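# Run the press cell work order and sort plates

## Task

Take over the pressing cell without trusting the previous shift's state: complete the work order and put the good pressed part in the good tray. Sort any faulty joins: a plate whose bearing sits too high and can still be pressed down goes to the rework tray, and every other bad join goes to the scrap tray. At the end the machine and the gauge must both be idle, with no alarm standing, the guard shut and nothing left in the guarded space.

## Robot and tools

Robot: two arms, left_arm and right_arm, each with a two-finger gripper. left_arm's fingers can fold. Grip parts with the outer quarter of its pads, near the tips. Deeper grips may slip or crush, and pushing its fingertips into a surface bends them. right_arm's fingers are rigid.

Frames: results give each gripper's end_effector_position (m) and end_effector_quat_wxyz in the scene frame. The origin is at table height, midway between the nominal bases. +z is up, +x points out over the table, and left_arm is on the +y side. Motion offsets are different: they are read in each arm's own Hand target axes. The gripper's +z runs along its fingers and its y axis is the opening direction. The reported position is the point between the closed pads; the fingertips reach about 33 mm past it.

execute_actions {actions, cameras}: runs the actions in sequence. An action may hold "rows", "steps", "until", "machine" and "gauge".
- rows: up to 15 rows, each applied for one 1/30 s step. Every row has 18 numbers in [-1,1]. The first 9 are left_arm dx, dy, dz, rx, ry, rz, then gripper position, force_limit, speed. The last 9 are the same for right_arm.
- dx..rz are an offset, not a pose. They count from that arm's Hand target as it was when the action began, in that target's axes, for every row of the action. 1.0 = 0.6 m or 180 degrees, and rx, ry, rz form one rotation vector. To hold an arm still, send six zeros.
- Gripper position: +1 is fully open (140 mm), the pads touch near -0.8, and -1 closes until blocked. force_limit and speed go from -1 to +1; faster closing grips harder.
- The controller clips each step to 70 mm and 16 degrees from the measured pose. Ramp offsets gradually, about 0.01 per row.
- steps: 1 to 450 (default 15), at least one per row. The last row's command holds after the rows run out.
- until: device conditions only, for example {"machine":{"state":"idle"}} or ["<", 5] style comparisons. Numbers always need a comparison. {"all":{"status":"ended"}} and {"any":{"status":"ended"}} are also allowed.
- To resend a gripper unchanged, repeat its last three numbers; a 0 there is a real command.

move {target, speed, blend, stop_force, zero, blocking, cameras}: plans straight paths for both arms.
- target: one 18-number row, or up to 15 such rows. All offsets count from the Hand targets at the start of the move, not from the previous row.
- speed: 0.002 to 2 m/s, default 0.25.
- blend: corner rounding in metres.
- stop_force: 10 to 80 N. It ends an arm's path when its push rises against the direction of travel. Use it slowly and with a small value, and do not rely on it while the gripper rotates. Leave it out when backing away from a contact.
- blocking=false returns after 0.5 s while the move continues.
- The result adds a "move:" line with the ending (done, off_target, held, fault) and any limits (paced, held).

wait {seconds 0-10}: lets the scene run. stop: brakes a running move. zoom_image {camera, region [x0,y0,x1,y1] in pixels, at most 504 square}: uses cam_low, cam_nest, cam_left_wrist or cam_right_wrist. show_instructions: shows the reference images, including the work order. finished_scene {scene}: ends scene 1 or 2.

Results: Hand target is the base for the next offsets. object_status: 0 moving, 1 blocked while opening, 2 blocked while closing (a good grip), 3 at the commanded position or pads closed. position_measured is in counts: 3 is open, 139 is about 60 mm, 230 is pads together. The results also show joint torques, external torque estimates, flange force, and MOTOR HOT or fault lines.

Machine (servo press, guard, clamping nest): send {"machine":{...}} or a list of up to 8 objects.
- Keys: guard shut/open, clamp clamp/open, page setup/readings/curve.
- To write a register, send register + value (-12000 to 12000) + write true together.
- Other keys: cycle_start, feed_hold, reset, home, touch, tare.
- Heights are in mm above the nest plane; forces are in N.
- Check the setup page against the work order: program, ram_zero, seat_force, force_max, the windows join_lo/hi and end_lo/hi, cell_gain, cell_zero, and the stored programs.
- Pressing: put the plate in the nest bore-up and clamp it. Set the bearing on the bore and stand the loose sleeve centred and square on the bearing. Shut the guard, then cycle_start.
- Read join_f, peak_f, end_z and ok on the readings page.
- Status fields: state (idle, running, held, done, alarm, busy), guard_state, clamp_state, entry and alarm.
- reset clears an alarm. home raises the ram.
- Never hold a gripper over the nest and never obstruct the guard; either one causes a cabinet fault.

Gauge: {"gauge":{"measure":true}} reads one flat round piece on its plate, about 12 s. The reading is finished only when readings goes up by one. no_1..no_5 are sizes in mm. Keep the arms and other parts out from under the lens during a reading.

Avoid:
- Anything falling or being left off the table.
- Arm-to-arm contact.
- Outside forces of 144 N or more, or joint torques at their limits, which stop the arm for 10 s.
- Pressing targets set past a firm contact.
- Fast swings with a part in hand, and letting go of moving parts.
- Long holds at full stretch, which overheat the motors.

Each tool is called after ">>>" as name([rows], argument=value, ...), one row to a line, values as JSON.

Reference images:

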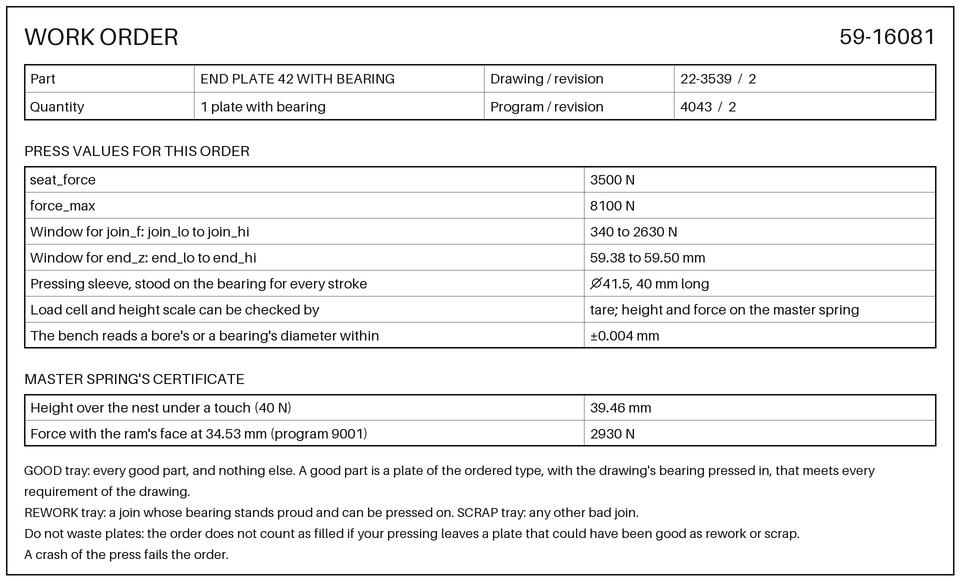

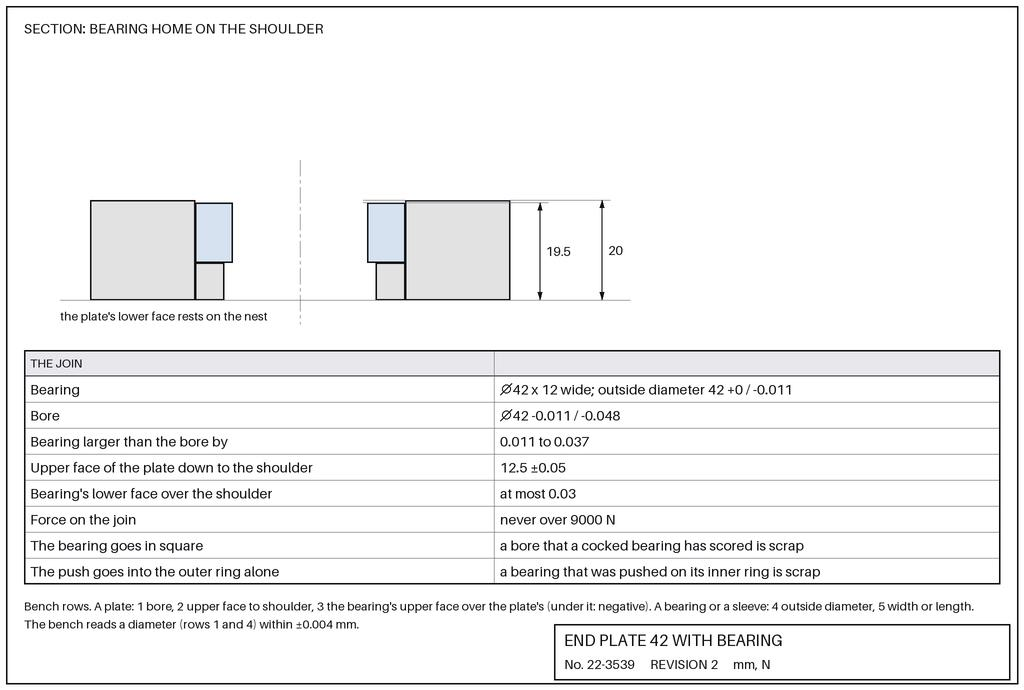

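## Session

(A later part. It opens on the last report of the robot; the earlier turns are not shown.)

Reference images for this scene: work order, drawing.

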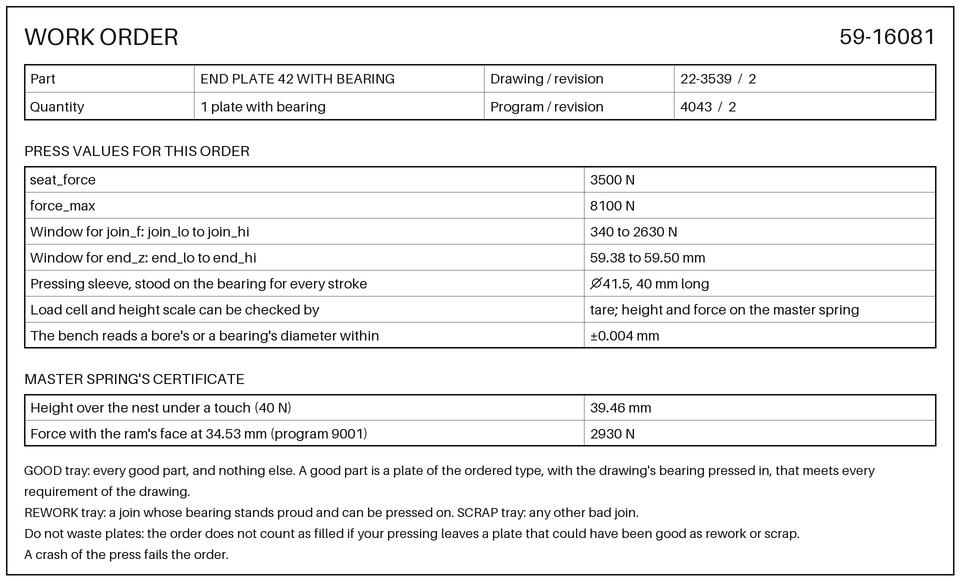

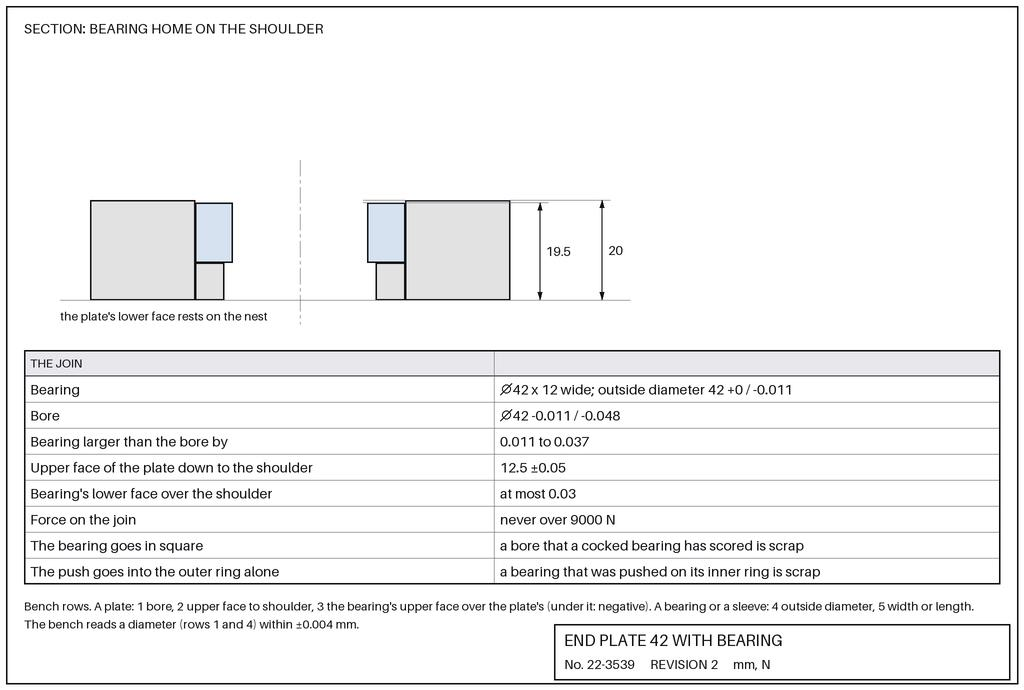

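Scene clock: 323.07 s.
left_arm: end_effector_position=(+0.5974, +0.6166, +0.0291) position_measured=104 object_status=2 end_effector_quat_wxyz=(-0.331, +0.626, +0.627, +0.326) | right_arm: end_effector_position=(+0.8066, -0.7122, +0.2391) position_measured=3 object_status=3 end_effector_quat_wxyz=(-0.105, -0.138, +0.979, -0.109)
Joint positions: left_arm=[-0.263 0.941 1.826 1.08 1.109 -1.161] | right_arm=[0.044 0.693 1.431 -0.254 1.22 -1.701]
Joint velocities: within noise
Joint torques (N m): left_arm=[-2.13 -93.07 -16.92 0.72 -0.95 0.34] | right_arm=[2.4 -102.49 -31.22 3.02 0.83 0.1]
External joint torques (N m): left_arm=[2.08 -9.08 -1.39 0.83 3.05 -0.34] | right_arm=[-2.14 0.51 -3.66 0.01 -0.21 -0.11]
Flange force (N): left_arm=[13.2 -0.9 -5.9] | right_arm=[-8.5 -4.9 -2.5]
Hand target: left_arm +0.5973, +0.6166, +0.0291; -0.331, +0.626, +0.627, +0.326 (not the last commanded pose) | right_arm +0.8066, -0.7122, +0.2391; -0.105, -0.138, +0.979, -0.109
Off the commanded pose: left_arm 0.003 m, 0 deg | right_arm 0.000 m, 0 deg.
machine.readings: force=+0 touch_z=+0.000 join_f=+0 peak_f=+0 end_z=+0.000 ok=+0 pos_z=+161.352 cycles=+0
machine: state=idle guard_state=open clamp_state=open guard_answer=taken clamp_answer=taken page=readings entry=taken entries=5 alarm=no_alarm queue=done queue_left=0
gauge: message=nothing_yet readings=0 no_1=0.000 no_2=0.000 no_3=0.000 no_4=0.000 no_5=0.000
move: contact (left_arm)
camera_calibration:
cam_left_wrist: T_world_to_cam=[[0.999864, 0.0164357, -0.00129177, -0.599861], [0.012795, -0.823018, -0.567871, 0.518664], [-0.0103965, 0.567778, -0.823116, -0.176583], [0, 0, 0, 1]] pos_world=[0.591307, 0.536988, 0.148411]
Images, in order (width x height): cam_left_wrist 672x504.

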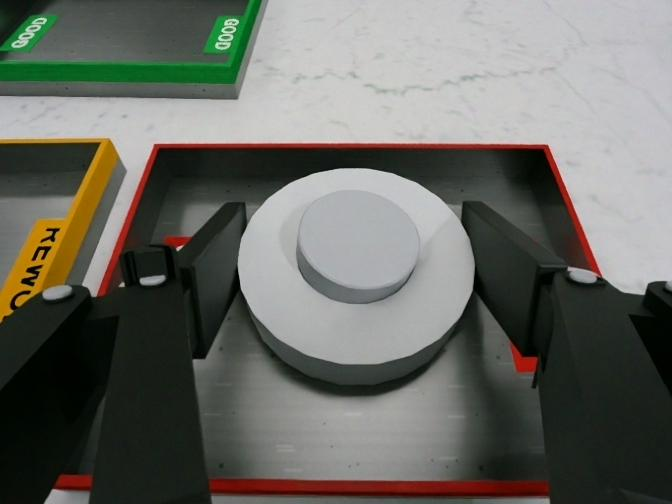

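>>> execute_actions([
  {"rows":[[0.001,0,-0.0007,0,0,0,-1,-0.02,-1,0,0,0,0,0,0,1,1,1]],"steps":8},
  {"rows":[[0,0,0,0,0,0,0.5,-0.02,-0.8,0,0,0,0,0,0,1,1,1]],"steps":20},
], cameras=[])

>>> move([
  [0.0683,0,-0.0478,0,0,0,0.5,-0.02,-0.8,0,0,0,0,0,0,1,1,1],
  [0.1,0,-0.2,0,0,0,0.5,-0.02,-0.8,0,0,0,0,0,0,1,1,1],
], speed=[0.08,0.3], blend=0.02, cameras=["cam_left_wrist"])

Scene clock: 331.20 s.
left_arm: end_effector_position=(+0.5973, +0.6166, +0.0298) position_measured=66 object_status=3 end_effector_quat_wxyz=(-0.331, +0.626, +0.627, +0.326) | right_arm: end_effector_position=(+0.8066, -0.7122, +0.2391) position_measured=3 object_status=3 end_effector_quat_wxyz=(-0.105, -0.138, +0.979, -0.109)
Joint positions: left_arm=[-0.263 0.94 1.827 1.08 1.109 -1.16] | right_arm=[0.044 0.693 1.431 -0.254 1.22 -1.701]
Joint velocities: within noise
Joint torques (N m): left_arm=[-2.5 -100.07 -18.01 1.53 1.95 -0.14] | right_arm=[2.33 -102.56 -31.44 3.04 0.87 0.16]
External joint torques (N m): left_arm=[2.45 -1.66 -0.08 0 0.15 0.14] | right_arm=[-2.17 1.04 -3.33 -0.03 -0.26 -0.17]
External joint torques at the end of the 1st action: left_arm=[3.04 -1.37 -0.25 0.19 0.15 -0.02] | right_arm=[-2.45 1.6 -3.15 -0.03 -0.31 -0.13]
Flange force (N): left_arm=[4.2 0.4 1.3] | right_arm=[-8.5 -4.8 -1.8]
Flange force at the end of the 1st action (N): left_arm=[4.1 0.9 2.5] | right_arm=[-8.8 -5.0 -1.1]
Hand target: left_arm +0.5973, +0.6166, +0.0298; -0.331, +0.626, +0.627, +0.326 | right_arm +0.8066, -0.7122, +0.2391; -0.105, -0.138, +0.979, -0.109
Off the commanded pose: left_arm 0.000 m, 0 deg | right_arm 0.000 m, 0 deg.
machine.readings: force=+0 touch_z=+0.000 join_f=+0 peak_f=+0 end_z=+0.000 ok=+0 pos_z=+161.352 cycles=+0
machine: state=idle guard_state=open clamp_state=open guard_answer=taken clamp_answer=taken page=readings entry=taken entries=5 alarm=no_alarm queue=done queue_left=0
gauge: message=nothing_yet readings=0 no_1=0.000 no_2=0.000 no_3=0.000 no_4=0.000 no_5=0.000
No camera images: "cameras" was empty.

Scene clock: 332.50 s.
left_arm: end_effector_position=(+0.5982, +0.5521, +0.1473) position_measured=66 object_status=3 end_effector_quat_wxyz=(-0.331, +0.626, +0.627, +0.326) | right_arm: end_effector_position=(+0.8066, -0.7122, +0.2391) position_measured=3 object_status=3 end_effector_quat_wxyz=(-0.105, -0.138, +0.979, -0.109)
Joint positions: left_arm=[-0.348 0.777 1.822 0.951 1.23 -1.028] | right_arm=[0.044 0.693 1.431 -0.254 1.22 -1.701]
Joint velocities: within noise
Joint torques (N m): left_arm=[-1.71 -94.61 -23.95 2.31 1.78 -0.03] | right_arm=[2.12 -102.44 -31.17 3.05 0.84 0.19]
External joint torques (N m): left_arm=[1.54 -2.03 0.18 0.08 0.18 0.03] | right_arm=[-1.99 0.76 -3.61 -0.04 -0.22 -0.19]
Flange force (N): left_arm=[4.0 -1.2 0.4] | right_arm=[-8.8 -4.8 -2.3]
Hand target: left_arm +0.5982, +0.5521, +0.1474; -0.331, +0.626, +0.627, +0.326 | right_arm +0.8066, -0.7122, +0.2391; -0.105, -0.138, +0.979, -0.109
Off the commanded pose: left_arm 0.000 m, 0 deg | right_arm 0.000 m, 0 deg.
machine.readings: force=+0 touch_z=+0.000 join_f=+0 peak_f=+0 end_z=+0.000 ok=+0 pos_z=+161.352 cycles=+0
machine: state=idle guard_state=open clamp_state=open guard_answer=taken clamp_answer=taken page=readings entry=taken entries=5 alarm=no_alarm queue=done queue_left=0
gauge: message=nothing_yet readings=0 no_1=0.000 no_2=0.000 no_3=0.000 no_4=0.000 no_5=0.000
move: done
camera_calibration:
cam_left_wrist: T_world_to_cam=[[0.999861, 0.0166073, -0.00153779, -0.599561], [0.0127966, -0.823016, -0.567874, 0.532689], [-0.0106965, 0.567776, -0.823114, -0.0424819], [0, 0, 0, 1]] pos_world=[0.592207, 0.472488, 0.266611]
Images, in order (width x height): cam_left_wrist 672x504.

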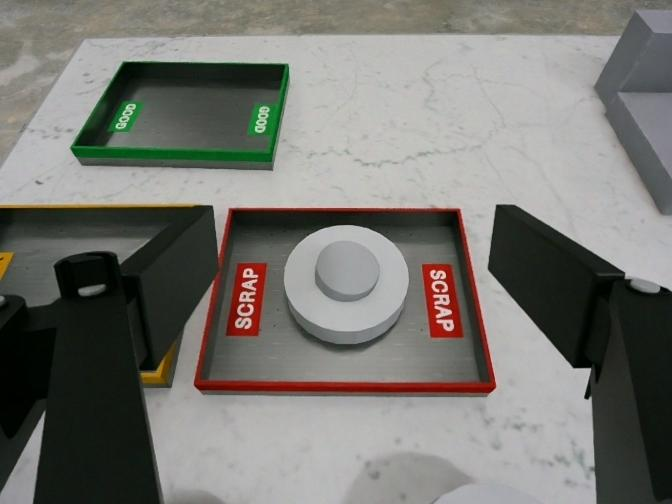

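>>> move([
  [0.0494,0.1697,-0.1404,-0.4095,0,0.287,0.5,-0.02,-0.8,0,0,0,0,0,0,1,1,1],
], speed=0.3, cameras=["cam_left_wrist"])

Scene clock: 345.77 s.
left_arm: end_effector_position=(+0.7006, +0.5001, +0.2192) position_measured=66 object_status=3 end_effector_quat_wxyz=(-0.004, +0.888, +0.001, +0.459) | right_arm: end_effector_position=(+0.8066, -0.7122, +0.2391) position_measured=3 object_status=3 end_effector_quat_wxyz=(-0.105, -0.138, +0.979, -0.109)
Joint positions: left_arm=[-0.062 0.485 2.236 3.011 0.536 -1.498] | right_arm=[0.044 0.693 1.431 -0.254 1.22 -1.701]
Joint velocities: within noise
Joint torques (N m): left_arm=[-2.46 -65.87 -19.78 -1.73 2.07 -0.05] | right_arm=[2.52 -102.37 -31.33 3.09 0.86 0.2]
External joint torques (N m): left_arm=[2.47 -2.4 -0.13 0.06 0.19 0.05] | right_arm=[-2.39 1.25 -3.26 -0.09 -0.24 -0.21]
Flange force (N): left_arm=[2.4 -4.9 -3.7] | right_arm=[-8.6 -5.1 -1.6]
Hand target: left_arm +0.7006, +0.5001, +0.2192; -0.004, +0.888, +0.001, +0.459 | right_arm +0.8066, -0.7122, +0.2391; -0.105, -0.138, +0.979, -0.109
Off the commanded pose: left_arm 0.000 m, 0 deg | right_arm 0.000 m, 0 deg.
machine.readings: force=+0 touch_z=+0.000 join_f=+0 peak_f=+0 end_z=+0.000 ok=+0 pos_z=+161.352 cycles=+0
machine: state=idle guard_state=open clamp_state=open guard_answer=taken clamp_answer=taken page=readings entry=taken entries=5 alarm=no_alarm queue=done queue_left=0
gauge: message=nothing_yet readings=0 no_1=0.000 no_2=0.000 no_3=0.000 no_4=0.000 no_5=0.000
move: done
camera_calibration:
cam_left_wrist: T_world_to_cam=[[0.0163184, -0.999864, -0.00239129, 0.496579], [-0.829301, -0.0121986, -0.558669, 0.71194], [0.558564, 0.0110997, -0.829387, -0.0717675], [0, 0, 0, 1]] pos_world=[0.622396, 0.505992, 0.339404]
Images, in order (width x height): cam_left_wrist 672x504.

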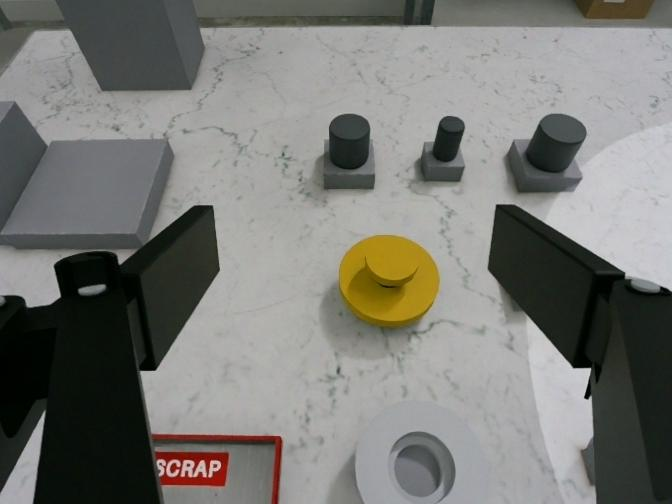

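>>> zoom_image(camera="cam_left_wrist", region=[310, 100, 600, 340])

>>> zoom_image(camera="cam_left_wrist", region=[310, 210, 460, 350])

Scaled by 1.738 from the camera's 672x504 image, which has a finer 960x720 frame.

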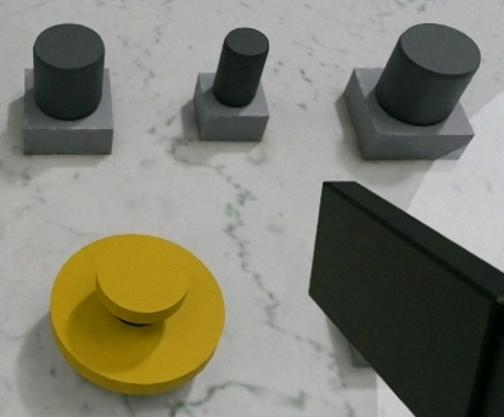

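Scaled by 3.360 from the camera's 672x504 image, which has a finer 960x720 frame.

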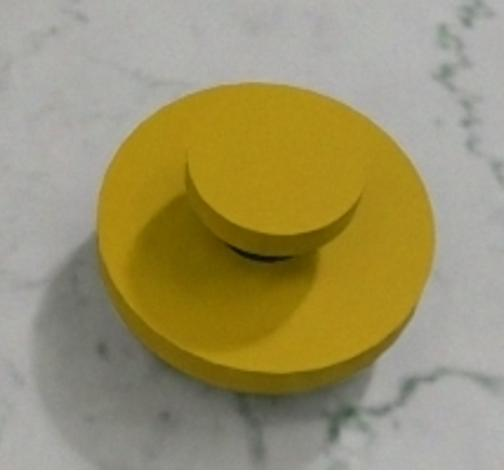

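>>> execute_actions([
  {"rows":[[0,0,0,0,0,0,0.3,-0.02,-0.8,0,0,0,0,0,0,1,1,1]],"steps":12},
], cameras=["cam_low"])

>>> zoom_image(camera="cam_low", region=[330, 270, 500, 345])

Scene clock: 366.17 s.
left_arm: end_effector_position=(+0.7006, +0.5001, +0.2192) position_measured=91 object_status=3 end_effector_quat_wxyz=(-0.004, +0.888, +0.001, +0.459) | right_arm: end_effector_position=(+0.8066, -0.7122, +0.2391) position_measured=3 object_status=3 end_effector_quat_wxyz=(-0.105, -0.138, +0.979, -0.109)
Joint positions: left_arm=[-0.062 0.485 2.236 3.011 0.536 -1.498] | right_arm=[0.044 0.693 1.431 -0.254 1.22 -1.701]
Joint velocities: within noise
Joint torques (N m): left_arm=[-2.24 -65.87 -19.87 -1.71 2.04 -0.13] | right_arm=[2.28 -102.49 -31.37 3.03 0.9 0.18]
External joint torques (N m): left_arm=[2.21 -2.39 -0.04 0.05 0.22 0.13] | right_arm=[-2.21 1.48 -3.23 -0.03 -0.28 -0.18]
Flange force (N): left_arm=[2.3 -4.2 -3.8] | right_arm=[-8.9 -4.9 -1.4]
Hand target: left_arm +0.7006, +0.5001, +0.2192; -0.004, +0.888, +0.001, +0.459 | right_arm +0.8066, -0.7122, +0.2391; -0.105, -0.138, +0.979, -0.109
Off the commanded pose: left_arm 0.000 m, 0 deg | right_arm 0.000 m, 0 deg.
machine.readings: force=+0 touch_z=+0.000 join_f=+0 peak_f=+0 end_z=+0.000 ok=+0 pos_z=+161.352 cycles=+0
machine: state=idle guard_state=open clamp_state=open guard_answer=taken clamp_answer=taken page=readings entry=taken entries=5 alarm=no_alarm queue=done queue_left=0
gauge: message=nothing_yet readings=0 no_1=0.000 no_2=0.000 no_3=0.000 no_4=0.000 no_5=0.000
Images, in order (width x height): cam_low 672x504.

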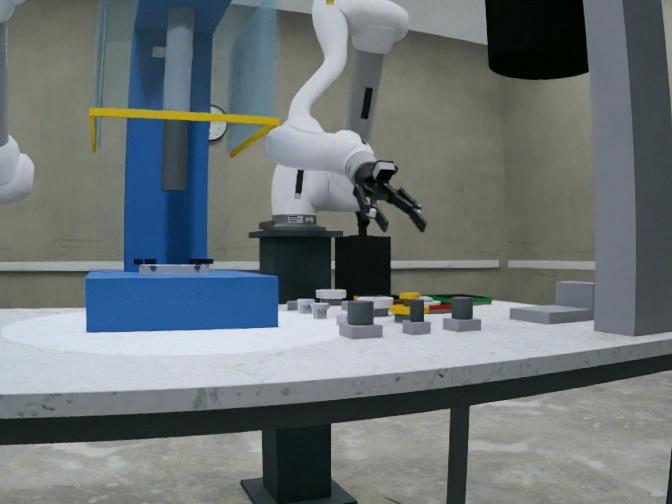

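Scaled by 2.965 from the camera's 672x504 image, which has a finer 960x720 frame.

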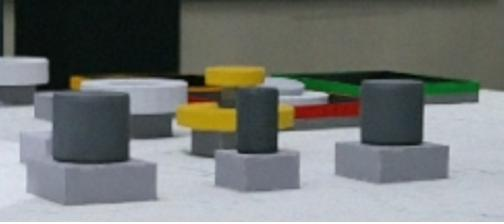

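>>> move([
  [-0.1393,0.055,0.1352,0,0,0,0.62,-0.02,-0.8,0,0,0,0,0,0,1,1,1],
], speed=0.2, cameras=["cam_left_wrist"])

Scene clock: 392.70 s.
left_arm: end_effector_position=(+0.7187, +0.4679, +0.1040) position_measured=50 object_status=3 end_effector_quat_wxyz=(-0.004, +0.888, +0.001, +0.459) | right_arm: end_effector_position=(+0.8066, -0.7122, +0.2391) position_measured=3 object_status=3 end_effector_quat_wxyz=(-0.105, -0.138, +0.979, -0.109)
Joint positions: left_arm=[-0.119 0.718 2.192 2.97 0.725 -1.515] | right_arm=[0.044 0.693 1.431 -0.254 1.22 -1.701]
Joint velocities: within noise
Joint torques (N m): left_arm=[-2.79 -78.73 -12.02 -0.94 2.09 -0.04] | right_arm=[2.17 -102.26 -31.41 3.06 0.86 0.16]
External joint torques (N m): left_arm=[2.75 -2.34 -0.69 0.03 0.17 0.04] | right_arm=[-2.18 0.34 -3.48 -0.04 -0.25 -0.17]
Flange force (N): left_arm=[3.7 -5.1 -1.8] | right_arm=[-7.8 -4.8 -2.3]
Hand target: left_arm +0.7186, +0.4679, +0.1039; -0.004, +0.888, +0.001, +0.459 | right_arm +0.8066, -0.7122, +0.2391; -0.105, -0.138, +0.979, -0.109
Off the commanded pose: left_arm 0.000 m, 0 deg | right_arm 0.000 m, 0 deg.
machine.readings: force=+0 touch_z=+0.000 join_f=+0 peak_f=+0 end_z=+0.000 ok=+0 pos_z=+161.352 cycles=+0
machine: state=idle guard_state=open clamp_state=open guard_answer=taken clamp_answer=taken page=readings entry=taken entries=5 alarm=no_alarm queue=done queue_left=0
gauge: message=nothing_yet readings=0 no_1=0.000 no_2=0.000 no_3=0.000 no_4=0.000 no_5=0.000
move: done
camera_calibration:
cam_left_wrist: T_world_to_cam=[[0.0163186, -0.999864, -0.00238969, 0.463813], [-0.829255, -0.0121988, -0.558738, 0.662102], [0.558633, 0.0110995, -0.829341, -0.177064], [0, 0, 0, 1]] pos_world=[0.640396, 0.473792, 0.224204]
Images, in order (width x height): cam_left_wrist 672x504.

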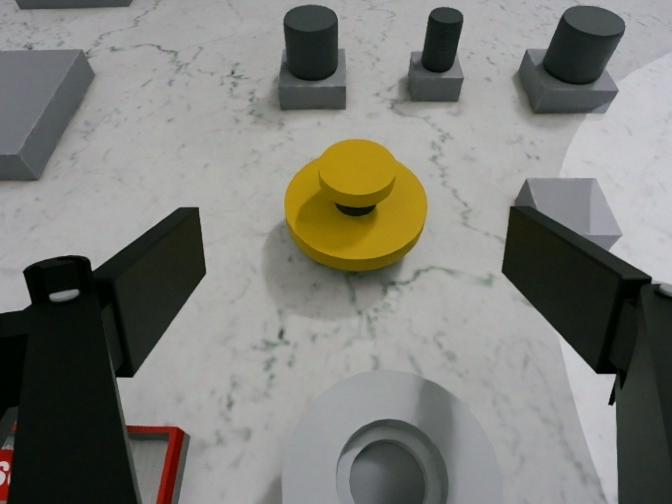

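>>> move([
  [0,0.0017,0.1655,0,0,0,0.62,-0.02,-0.8,0,0,0,0,0,0,1,1,1],
], speed=0.1, cameras=["cam_left_wrist"])

>>> execute_actions([
  {"rows":[[0,0,0,0,0,0,-1,-0.02,-1,0,0,0,0,0,0,1,1,1]],"steps":50},
], cameras=["cam_left_wrist"])

Scene clock: 408.13 s.
left_arm: end_effector_position=(+0.7996, +0.4676, +0.0465) position_measured=50 object_status=3 end_effector_quat_wxyz=(-0.004, +0.888, +0.001, +0.459) | right_arm: end_effector_position=(+0.8066, -0.7122, +0.2391) position_measured=3 object_status=3 end_effector_quat_wxyz=(-0.105, -0.138, +0.979, -0.109)
Joint positions: left_arm=[-0.102 0.86 2.015 2.984 0.69 -1.513] | right_arm=[0.044 0.693 1.431 -0.254 1.22 -1.701]
Joint velocities: within noise
Joint torques (N m): left_arm=[-2.26 -90.44 -13.43 -1.11 2.13 -0.02] | right_arm=[2.14 -102.69 -31.27 3.03 0.83 0.2]
External joint torques (N m): left_arm=[2.06 -2.01 -0.45 0.08 0.12 0.02] | right_arm=[-2.47 2.22 -3.14 -0.07 -0.21 -0.21]
Flange force (N): left_arm=[2.6 -3.5 -1.6] | right_arm=[-9.9 -5.3 -1.0]
Hand target: left_arm +0.7996, +0.4676, +0.0465; -0.004, +0.888, +0.001, +0.459 | right_arm +0.8066, -0.7122, +0.2391; -0.105, -0.138, +0.979, -0.109
Off the commanded pose: left_arm 0.000 m, 0 deg | right_arm 0.000 m, 0 deg.
machine.readings: force=+0 touch_z=+0.000 join_f=+0 peak_f=+0 end_z=+0.000 ok=+0 pos_z=+161.352 cycles=+0
machine: state=idle guard_state=open clamp_state=open guard_answer=taken clamp_answer=taken page=readings entry=taken entries=5 alarm=no_alarm queue=done queue_left=0
gauge: message=nothing_yet readings=0 no_1=0.000 no_2=0.000 no_3=0.000 no_4=0.000 no_5=0.000
move: done
camera_calibration:
cam_left_wrist: T_world_to_cam=[[0.0163184, -0.999864, -0.00239129, 0.462055], [-0.829301, -0.0121986, -0.558669, 0.697163], [0.558564, 0.0110997, -0.829387, -0.26994], [0, 0, 0, 1]] pos_world=[0.721396, 0.473492, 0.166704]
Images, in order (width x height): cam_left_wrist 672x504.

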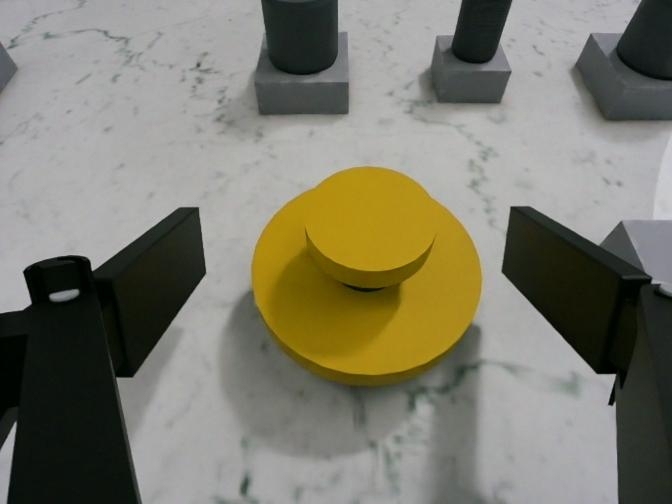

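Scene clock: 410.00 s.
left_arm: end_effector_position=(+0.7997, +0.4676, +0.0465) position_measured=103 object_status=2 end_effector_quat_wxyz=(-0.004, +0.888, +0.001, +0.459) | right_arm: end_effector_position=(+0.8066, -0.7122, +0.2391) position_measured=3 object_status=3 end_effector_quat_wxyz=(-0.105, -0.138, +0.979, -0.109)
Joint positions: left_arm=[-0.102 0.86 2.015 2.984 0.69 -1.513] | right_arm=[0.044 0.693 1.431 -0.254 1.22 -1.701]
Joint velocities: within noise
Joint torques (N m): left_arm=[-1.94 -85.23 -13.72 -1.13 0.92 -0.1] | right_arm=[2.75 -102.52 -31.6 3.1 0.88 0.14]
External joint torques (N m): left_arm=[1.82 -7.27 -0.26 0.09 1.35 0.1] | right_arm=[-2.96 1.07 -3.12 -0.1 -0.26 -0.15]
Flange force (N): left_arm=[6.1 -3.3 -9.9] | right_arm=[-7.9 -5.5 -1.3]
Hand target: left_arm +0.7996, +0.4676, +0.0465; -0.004, +0.888, +0.001, +0.459 | right_arm +0.8066, -0.7122, +0.2391; -0.105, -0.138, +0.979, -0.109
Off the commanded pose: left_arm 0.000 m, 0 deg | right_arm 0.000 m, 0 deg.
machine.readings: force=+0 touch_z=+0.000 join_f=+0 peak_f=+0 end_z=+0.000 ok=+0 pos_z=+161.352 cycles=+0
machine: state=idle guard_state=open clamp_state=open guard_answer=taken clamp_answer=taken page=readings entry=taken entries=5 alarm=no_alarm queue=done queue_left=0
gauge: message=nothing_yet readings=0 no_1=0.000 no_2=0.000 no_3=0.000 no_4=0.000 no_5=0.000
camera_calibration:
cam_left_wrist: T_world_to_cam=[[0.0163184, -0.999864, -0.00239129, 0.462055], [-0.829301, -0.0121986, -0.558669, 0.697163], [0.558564, 0.0110997, -0.829387, -0.26994], [0, 0, 0, 1]] pos_world=[0.721396, 0.473492, 0.166704]
Images, in order (width x height): cam_left_wrist 672x504.

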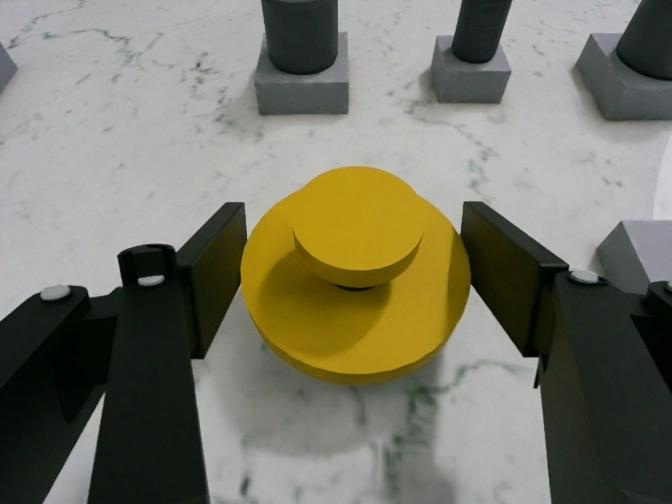

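>>> move([
  [0.1092,0,-0.0765,0,0,0,-1,-0.02,-1,0,0,0,0,0,0,1,1,1],
  [0.2437,-0.137,-0.2725,0,0,0,-1,-0.02,-1,0,0,0,0,0,0,1,1,1],
], speed=[0.08,0.25], blend=0.02, cameras=["cam_left_wrist"])

>>> move([
  [-0.118,0.3667,-0.2205,-0.4095,0,0.287,-1,-0.02,-1,0,0,0,0,0,0,1,1,1],
  [-0.1897,0.7,-0.1703,-0.4095,0,0.287,-1,-0.02,-1,0,0,0,0,0,0,1,1,1],
], speed=0.25, blend=0.03, cameras=["cam_left_wrist"])

Scene clock: 422.03 s.
left_arm: end_effector_position=(+0.7504, +0.5482, +0.2607) position_measured=103 object_status=2 end_effector_quat_wxyz=(-0.004, +0.888, +0.001, +0.459) | right_arm: end_effector_position=(+0.8066, -0.7122, +0.2391) position_measured=3 object_status=3 end_effector_quat_wxyz=(-0.105, -0.138, +0.979, -0.109)
Joint positions: left_arm=[0.03 0.46 2.129 3.161 0.401 -1.576] | right_arm=[0.044 0.693 1.431 -0.254 1.22 -1.701]
Joint velocities: within noise
Joint torques (N m): left_arm=[-2.02 -72.84 -27.65 -2.29 3.81 -0.12] | right_arm=[2.2 -102.72 -31.25 3.04 0.85 0.14]
External joint torques (N m): left_arm=[1.97 2.6 3.58 0.03 -1.55 0.12] | right_arm=[-2.28 1.36 -3.44 -0.04 -0.24 -0.15]
Flange force (N): left_arm=[-3.6 -3.1 -1.1] | right_arm=[-9.3 -5.1 -1.7]
Hand target: left_arm +0.7504, +0.5483, +0.2608; -0.004, +0.888, +0.001, +0.459 | right_arm +0.8066, -0.7122, +0.2391; -0.105, -0.138, +0.979, -0.109
Off the commanded pose: left_arm 0.000 m, 0 deg | right_arm 0.000 m, 0 deg.
machine.readings: force=+0 touch_z=+0.000 join_f=+0 peak_f=+0 end_z=+0.000 ok=+0 pos_z=+161.352 cycles=+0
machine: state=idle guard_state=open clamp_state=open guard_answer=taken clamp_answer=taken page=readings entry=taken entries=5 alarm=no_alarm queue=done queue_left=0
gauge: message=nothing_yet readings=0 no_1=0.000 no_2=0.000 no_3=0.000 no_4=0.000 no_5=0.000
move: done
camera_calibration:
cam_left_wrist: T_world_to_cam=[[0.0163177, -0.999864, -0.00239369, 0.544062], [-0.829378, -0.0121982, -0.558554, 0.776938], [0.558449, 0.0110996, -0.829465, -0.0655367], [0, 0, 0, 1]] pos_world=[0.672096, 0.554192, 0.380904]
Images, in order (width x height): cam_left_wrist 672x504.

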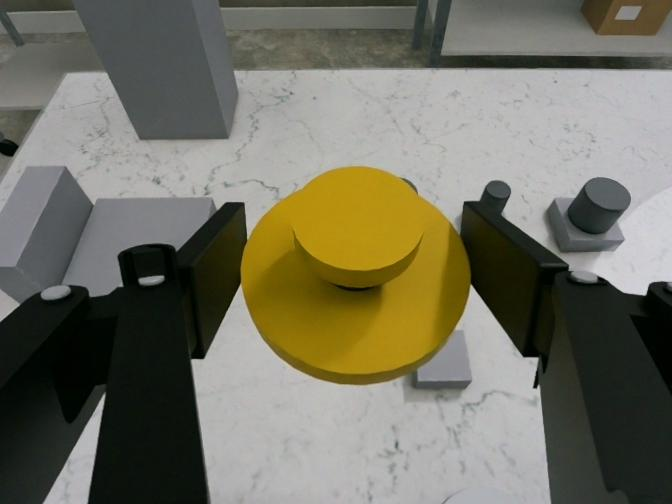

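Scene clock: 426.40 s.
left_arm: end_effector_position=(+0.6031, +0.1279, +0.2245) position_measured=103 object_status=2 end_effector_quat_wxyz=(+0.325, +0.630, -0.626, +0.324) | right_arm: end_effector_position=(+0.8066, -0.7122, +0.2391) position_measured=3 object_status=3 end_effector_quat_wxyz=(-0.105, -0.138, +0.979, -0.109)
Joint positions: left_arm=[-0.184 0.641 1.874 4.969 0.974 -2.346] | right_arm=[0.044 0.693 1.431 -0.254 1.22 -1.701]
Joint velocities: within noise
Joint torques (N m): left_arm=[-1.52 -85.75 -23.94 -1.69 2.69 -0.06] | right_arm=[2.02 -102.26 -31.25 3.09 0.81 0.26]
External joint torques (N m): left_arm=[1.48 2.04 2.43 1.03 -1.05 0.06] | right_arm=[-1.88 1.39 -3.3 -0.09 -0.19 -0.27]
Flange force (N): left_arm=[-3.7 2.2 -0.7] | right_arm=[-9.1 -4.7 -1.8]
Hand target: left_arm +0.6031, +0.1278, +0.2245; +0.325, +0.630, -0.626, +0.324 | right_arm +0.8066, -0.7122, +0.2391; -0.105, -0.138, +0.979, -0.109
Off the commanded pose: left_arm 0.000 m, 0 deg | right_arm 0.000 m, 0 deg.
machine.readings: force=+0 touch_z=+0.000 join_f=+0 peak_f=+0 end_z=+0.000 ok=+0 pos_z=+161.352 cycles=+0
machine: state=idle guard_state=open clamp_state=open guard_answer=taken clamp_answer=taken page=readings entry=taken entries=5 alarm=no_alarm queue=done queue_left=0
gauge: message=nothing_yet readings=0 no_1=0.000 no_2=0.000 no_3=0.000 no_4=0.000 no_5=0.000
move: done
camera_calibration:
cam_left_wrist: T_world_to_cam=[[-0.99983, -0.0162148, 0.00877116, 0.610615], [-0.0183502, 0.829757, -0.557823, 0.0324736], [0.00176707, -0.557889, -0.829914, 0.399986], [0, 0, 0, 1]] pos_world=[0.6104, 0.206103, 0.344712]
Images, in order (width x height): cam_left_wrist 672x504.

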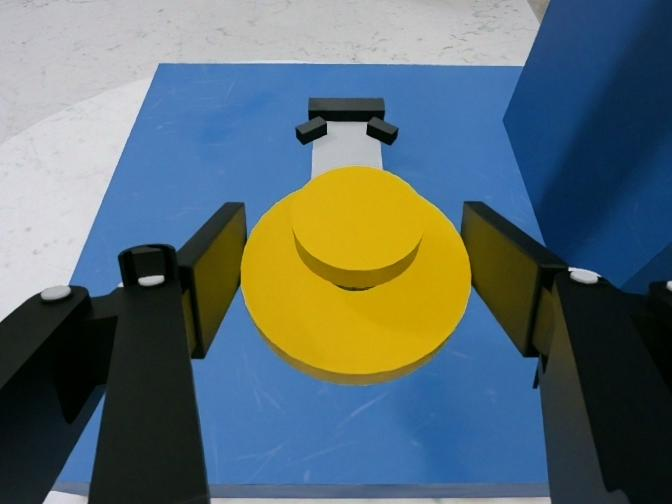

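>>> move([
  [0.0777,0.0027,0.1965,0,0,0,-1,-0.02,-1,0,0,0,0,0,0,1,1,1],
], speed=0.15, cameras=["cam_nest"])

>>> move([
  [-0.0723,0,0.0507,0,0,0,-1,-0.02,-1,0,0,0,0,0,0,1,1,1],
], speed=0.022, stop_force=12, cameras=["cam_nest","cam_low"])

Scene clock: 441.53 s.
left_arm: end_effector_position=(+0.6018, +0.0048, +0.1943) position_measured=103 object_status=2 end_effector_quat_wxyz=(+0.325, +0.630, -0.626, +0.324) | right_arm: end_effector_position=(+0.8066, -0.7122, +0.2391) position_measured=3 object_status=3 end_effector_quat_wxyz=(-0.105, -0.138, +0.979, -0.109)
Joint positions: left_arm=[-0.351 0.709 1.819 4.838 0.876 -2.354] | right_arm=[0.044 0.693 1.431 -0.254 1.22 -1.701]
Joint velocities: within noise
Joint torques (N m): left_arm=[-2.87 -91.7 -23.87 -1.91 2.68 -0.1] | right_arm=[2.42 -102.4 -31.36 2.99 0.89 0.17]
External joint torques (N m): left_arm=[2.95 2.5 2.36 0.99 -1.06 0.09] | right_arm=[-2.26 1.02 -3.33 0.01 -0.27 -0.18]
Flange force (N): left_arm=[-4.9 0.4 -2.2] | right_arm=[-8.4 -4.9 -1.8]
Hand target: left_arm +0.6018, +0.0047, +0.1943; +0.325, +0.630, -0.626, +0.324 | right_arm +0.8066, -0.7122, +0.2391; -0.105, -0.138, +0.979, -0.109
Off the commanded pose: left_arm 0.000 m, 0 deg | right_arm 0.000 m, 0 deg.
machine.readings: force=+0 touch_z=+0.000 join_f=+0 peak_f=+0 end_z=+0.000 ok=+0 pos_z=+161.352 cycles=+0
machine: state=idle guard_state=open clamp_state=open guard_answer=taken clamp_answer=taken page=readings entry=taken entries=5 alarm=no_alarm queue=done queue_left=0
gauge: message=nothing_yet readings=0 no_1=0.000 no_2=0.000 no_3=0.000 no_4=0.000 no_5=0.000
move: done
Images, in order (width x height): cam_nest 672x504.

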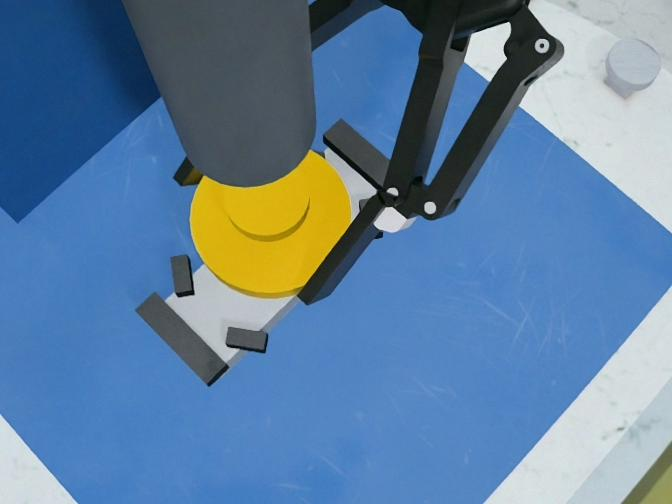

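Scene clock: 444.43 s.
left_arm: end_effector_position=(+0.6016, +0.0050, +0.1435) position_measured=103 object_status=2 end_effector_quat_wxyz=(+0.325, +0.630, -0.626, +0.324) | right_arm: end_effector_position=(+0.8066, -0.7122, +0.2391) position_measured=3 object_status=3 end_effector_quat_wxyz=(-0.105, -0.138, +0.979, -0.109)
Joint positions: left_arm=[-0.351 0.78 1.818 4.78 0.87 -2.263] | right_arm=[0.044 0.693 1.431 -0.254 1.22 -1.701]
Joint velocities: within noise
Joint torques (N m): left_arm=[0.39 -82.8 -18.97 -0.96 -2.05 0.02] | right_arm=[2.43 -102.46 -31.54 3.06 0.86 0.15]
External joint torques (N m): left_arm=[-0.66 -8.95 0.26 0 3.82 -0.02] | right_arm=[-2.42 1.47 -3.08 -0.06 -0.25 -0.16]
Flange force (N): left_arm=[8.3 6.9 -11.0] | right_arm=[-8.5 -5.0 -1.3]
Hand target: left_arm +0.6016, +0.0050, +0.1435; +0.325, +0.630, -0.626, +0.324 (not the last commanded pose) | right_arm +0.8066, -0.7122, +0.2391; -0.105, -0.138, +0.979, -0.109
Off the commanded pose: left_arm 0.002 m, 0 deg | right_arm 0.000 m, 0 deg.
machine.readings: force=+0 touch_z=+0.000 join_f=+0 peak_f=+0 end_z=+0.000 ok=+0 pos_z=+161.352 cycles=+0
machine: state=idle guard_state=open clamp_state=open guard_answer=taken clamp_answer=taken page=readings entry=taken entries=5 alarm=no_alarm queue=done queue_left=0
gauge: message=nothing_yet readings=0 no_1=0.000 no_2=0.000 no_3=0.000 no_4=0.000 no_5=0.000
move: contact (left_arm)
Images, in order (width x height): cam_low 672x504, cam_nest 672x504.

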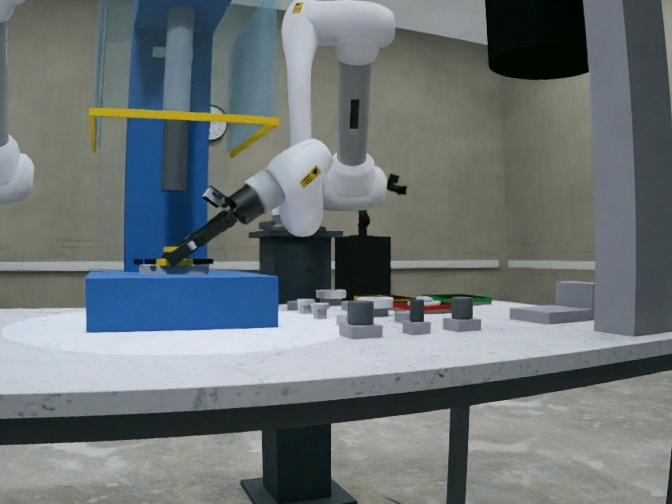

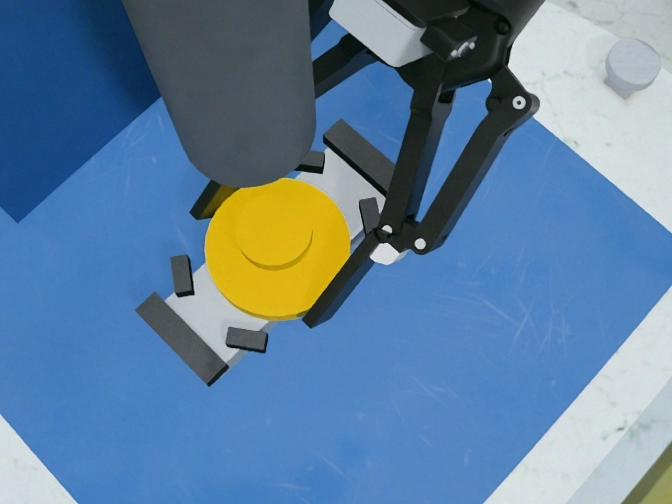

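>>> execute_actions([
  {"rows":[[0.001,0,-0.0007,0,0,0,-1,-0.02,-1,0,0,0,0,0,0,1,1,1]],"steps":8},
  {"rows":[[0,0,0,0,0,0,0.62,-0.02,-0.6,0,0,0,0,0,0,1,1,1]],"steps":25},
], cameras=[])

>>> move([
  [0,0,-0.283,0,0,0,0.62,-0.02,-0.6,0,0,0,0,0,0,1,1,1],
  [-0.1287,0,-0.571,0,0,0,0.62,-0.02,-0.6,0,0,0,0,0,0,1,1,1],
], speed=[0.2,0.25], blend=0.02, cameras=["cam_nest"])

>>> execute_actions([
  {"machine":[{"clamp":"clamp"},{"guard":"shut"},{"tare":true},{"touch":true},{"register":"program","value":9001,"write":true}],"steps":450,"until":{"machine":{"queue":"done"}}},
], cameras=["cam_nest"])

>>> execute_actions([
  {"steps":450,"until":{"machine":{"queue":"done"}}},
], cameras=["cam_low"])

Scene clock: 459.70 s.
left_arm: end_effector_position=(+0.6016, +0.0050, +0.1443) position_measured=50 object_status=3 end_effector_quat_wxyz=(+0.325, +0.630, -0.626, +0.324) | right_arm: end_effector_position=(+0.8066, -0.7122, +0.2391) position_measured=3 object_status=3 end_effector_quat_wxyz=(-0.105, -0.138, +0.979, -0.109)
Joint positions: left_arm=[-0.351 0.779 1.818 4.781 0.87 -2.264] | right_arm=[0.044 0.693 1.431 -0.254 1.22 -1.701]
Joint velocities: within noise
Joint torques (N m): left_arm=[-2.15 -89.37 -18.6 -0.95 1.6 -0.06] | right_arm=[2.42 -102.85 -31.33 3.06 0.87 0.15]
External joint torques (N m): left_arm=[2.31 -2.2 -0.04 0.02 0.14 0.06] | right_arm=[-2.37 1.41 -3.37 -0.06 -0.25 -0.15]
External joint torques at the end of the 1st action: left_arm=[2.08 2.75 2.14 0.77 -1.11 0.07] | right_arm=[-2.7 1.76 -3.1 -0.03 -0.27 -0.19]
Flange force (N): left_arm=[0.4 0.6 -4.8] | right_arm=[-9.1 -5.1 -1.6]
Flange force at the end of the 1st action (N): left_arm=[-4.4 0.5 -0.9] | right_arm=[-9.0 -5.4 -1.0]
Hand target: left_arm +0.6016, +0.0050, +0.1443; +0.325, +0.630, -0.626, +0.324 | right_arm +0.8066, -0.7122, +0.2391; -0.105, -0.138, +0.979, -0.109
Off the commanded pose: left_arm 0.000 m, 0 deg | right_arm 0.000 m, 0 deg.
machine.readings: force=+0 touch_z=+0.000 join_f=+0 peak_f=+0 end_z=+0.000 ok=+0 pos_z=+161.352 cycles=+0
machine: state=idle guard_state=open clamp_state=open guard_answer=taken clamp_answer=taken page=readings entry=taken entries=5 alarm=no_alarm queue=done queue_left=0
gauge: message=nothing_yet readings=0 no_1=0.000 no_2=0.000 no_3=0.000 no_4=0.000 no_5=0.000
No camera images: "cameras" was empty.

Scene clock: 461.67 s.
left_arm: end_effector_position=(+0.6009, +0.3290, +0.2796) position_measured=50 object_status=3 end_effector_quat_wxyz=(+0.325, +0.630, -0.626, +0.324) | right_arm: end_effector_position=(+0.8066, -0.7122, +0.2391) position_measured=3 object_status=3 end_effector_quat_wxyz=(-0.105, -0.138, +0.979, -0.109)
Joint positions: left_arm=[0.105 0.566 1.868 5.203 1.17 -2.357] | right_arm=[0.044 0.693 1.431 -0.254 1.22 -1.701]
Joint velocities: within noise
Joint torques (N m): left_arm=[-1.79 -77.56 -24.07 -0.18 1.44 -0.09] | right_arm=[2.13 -102.83 -31.27 3.01 0.85 0.22]
External joint torques (N m): left_arm=[2.08 -2.52 -0.25 0.04 0.16 0.09] | right_arm=[-2.15 1.82 -3.32 -0.02 -0.23 -0.23]
Flange force (N): left_arm=[1.0 2.5 -4.3] | right_arm=[-9.7 -5.0 -1.4]
Hand target: left_arm +0.6009, +0.3291, +0.2795; +0.325, +0.630, -0.626, +0.324 | right_arm +0.8066, -0.7122, +0.2391; -0.105, -0.138, +0.979, -0.109
Off the commanded pose: left_arm 0.000 m, 0 deg | right_arm 0.000 m, 0 deg.
machine.readings: force=+0 touch_z=+0.000 join_f=+0 peak_f=+0 end_z=+0.000 ok=+0 pos_z=+161.352 cycles=+0
machine: state=idle guard_state=open clamp_state=open guard_answer=taken clamp_answer=taken page=readings entry=taken entries=5 alarm=no_alarm queue=done queue_left=0
gauge: message=nothing_yet readings=0 no_1=0.000 no_2=0.000 no_3=0.000 no_4=0.000 no_5=0.000
move: done
Images, in order (width x height): cam_nest 672x504.

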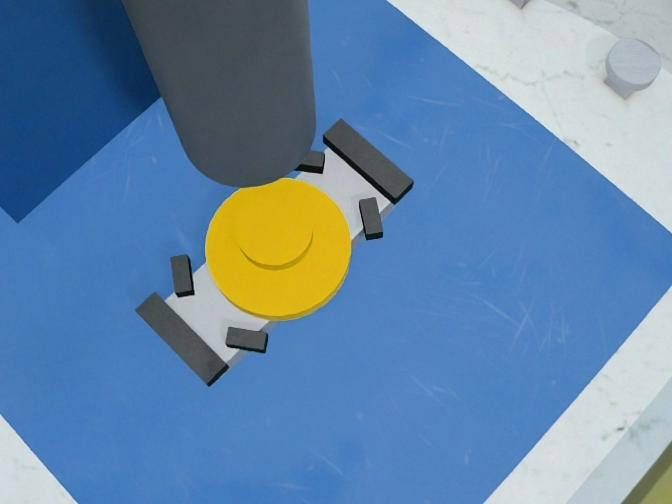

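Scene clock: 476.87 s.
left_arm: end_effector_position=(+0.6009, +0.3291, +0.2795) position_measured=50 object_status=3 end_effector_quat_wxyz=(+0.325, +0.630, -0.626, +0.324) | right_arm: end_effector_position=(+0.8066, -0.7122, +0.2391) position_measured=3 object_status=3 end_effector_quat_wxyz=(-0.105, -0.138, +0.979, -0.109)
Joint positions: left_arm=[0.105 0.566 1.868 5.203 1.17 -2.357] | right_arm=[0.044 0.693 1.431 -0.254 1.22 -1.701]
Joint velocities: within noise
Joint torques (N m): left_arm=[-2.51 -77.49 -24.35 -0.19 1.47 -0.11] | right_arm=[2.42 -102.81 -31.32 3.02 0.84 0.17]
External joint torques (N m): left_arm=[2.59 -2.41 0.3 0.05 0.13 0.11] | right_arm=[-2.49 1.48 -3.35 -0.02 -0.22 -0.18]
Flange force (N): left_arm=[0.4 3.6 -4.5] | right_arm=[-9.2 -5.3 -1.6]
Hand target: left_arm +0.6009, +0.3291, +0.2795; +0.325, +0.630, -0.626, +0.324 | right_arm +0.8066, -0.7122, +0.2391; -0.105, -0.138, +0.979, -0.109
Tool commands: left_gripper/position=+0.62 left_gripper/force_limit=-0.02 left_gripper/speed=-0.6 right_gripper/position=+1.0 right_gripper/force_limit=+1.0 right_gripper/speed=+1.0
Off the commanded pose: left_arm 0.000 m, 0 deg | right_arm 0.000 m, 0 deg.
machine.readings: force=+0 touch_z=+0.000 join_f=+0 peak_f=+0 end_z=+0.000 ok=+0 pos_z=+144.672 cycles=+0
machine: state=busy guard_state=shut clamp_state=clamped guard_answer=taken clamp_answer=taken page=readings entry=taken entries=7 alarm=no_alarm queue=running queue_left=1
gauge: message=nothing_yet readings=0 no_1=0.000 no_2=0.000 no_3=0.000 no_4=0.000 no_5=0.000
Images, in order (width x height): cam_nest 672x504.

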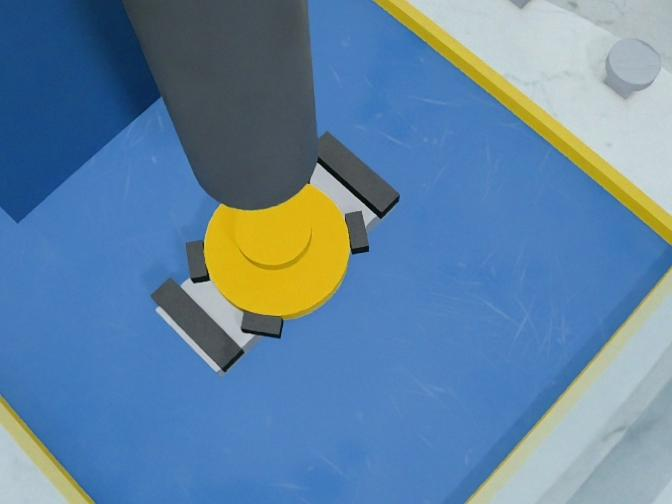

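Scene clock: 477.53 s.
left_arm: end_effector_position=(+0.6009, +0.3291, +0.2795) position_measured=50 object_status=3 end_effector_quat_wxyz=(+0.325, +0.630, -0.626, +0.324) | right_arm: end_effector_position=(+0.8066, -0.7122, +0.2391) position_measured=3 object_status=3 end_effector_quat_wxyz=(-0.105, -0.138, +0.979, -0.109)
Joint positions: left_arm=[0.105 0.566 1.868 5.203 1.17 -2.357] | right_arm=[0.044 0.693 1.431 -0.254 1.22 -1.701]
Joint velocities: within noise
Joint torques (N m): left_arm=[-2.17 -77.39 -24.11 -0.25 1.42 -0.06] | right_arm=[2.31 -102.45 -31.26 3.09 0.84 0.14]
External joint torques (N m): left_arm=[2.18 -2.61 -0.12 0.1 0.19 0.06] | right_arm=[-2.47 1.06 -3.45 -0.1 -0.22 -0.15]
Flange force (N): left_arm=[1.1 2.8 -4.5] | right_arm=[-8.8 -5.2 -1.9]
Hand target: left_arm +0.6009, +0.3291, +0.2795; +0.325, +0.630, -0.626, +0.324 | right_arm +0.8066, -0.7122, +0.2391; -0.105, -0.138, +0.979, -0.109
Tool commands: left_gripper/position=+0.62 left_gripper/force_limit=-0.02 left_gripper/speed=-0.6 right_gripper/position=+1.0 right_gripper/force_limit=+1.0 right_gripper/speed=+1.0
Off the commanded pose: left_arm 0.000 m, 0 deg | right_arm 0.000 m, 0 deg.
machine.readings: force=+0 touch_z=+39.470 join_f=+0 peak_f=+0 end_z=+0.000 ok=+0 pos_z=+161.352 cycles=+0
machine: state=idle guard_state=shut clamp_state=clamped guard_answer=taken clamp_answer=taken page=readings entry=taken entries=8 alarm=no_alarm queue=done queue_left=0
gauge: message=nothing_yet readings=0 no_1=0.000 no_2=0.000 no_3=0.000 no_4=0.000 no_5=0.000
Images, in order (width x height): cam_low 672x504.

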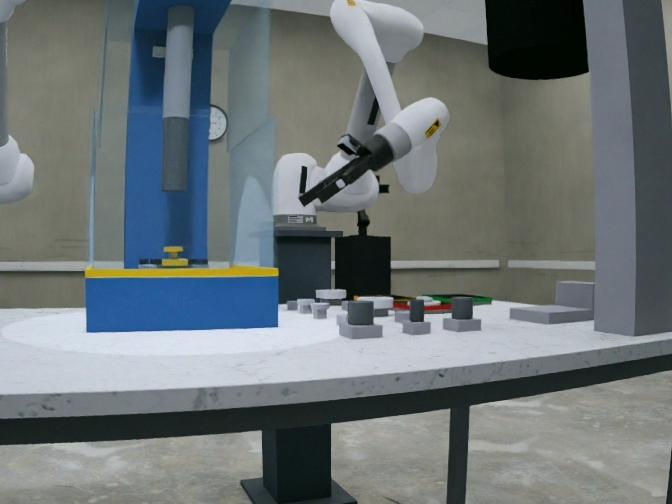

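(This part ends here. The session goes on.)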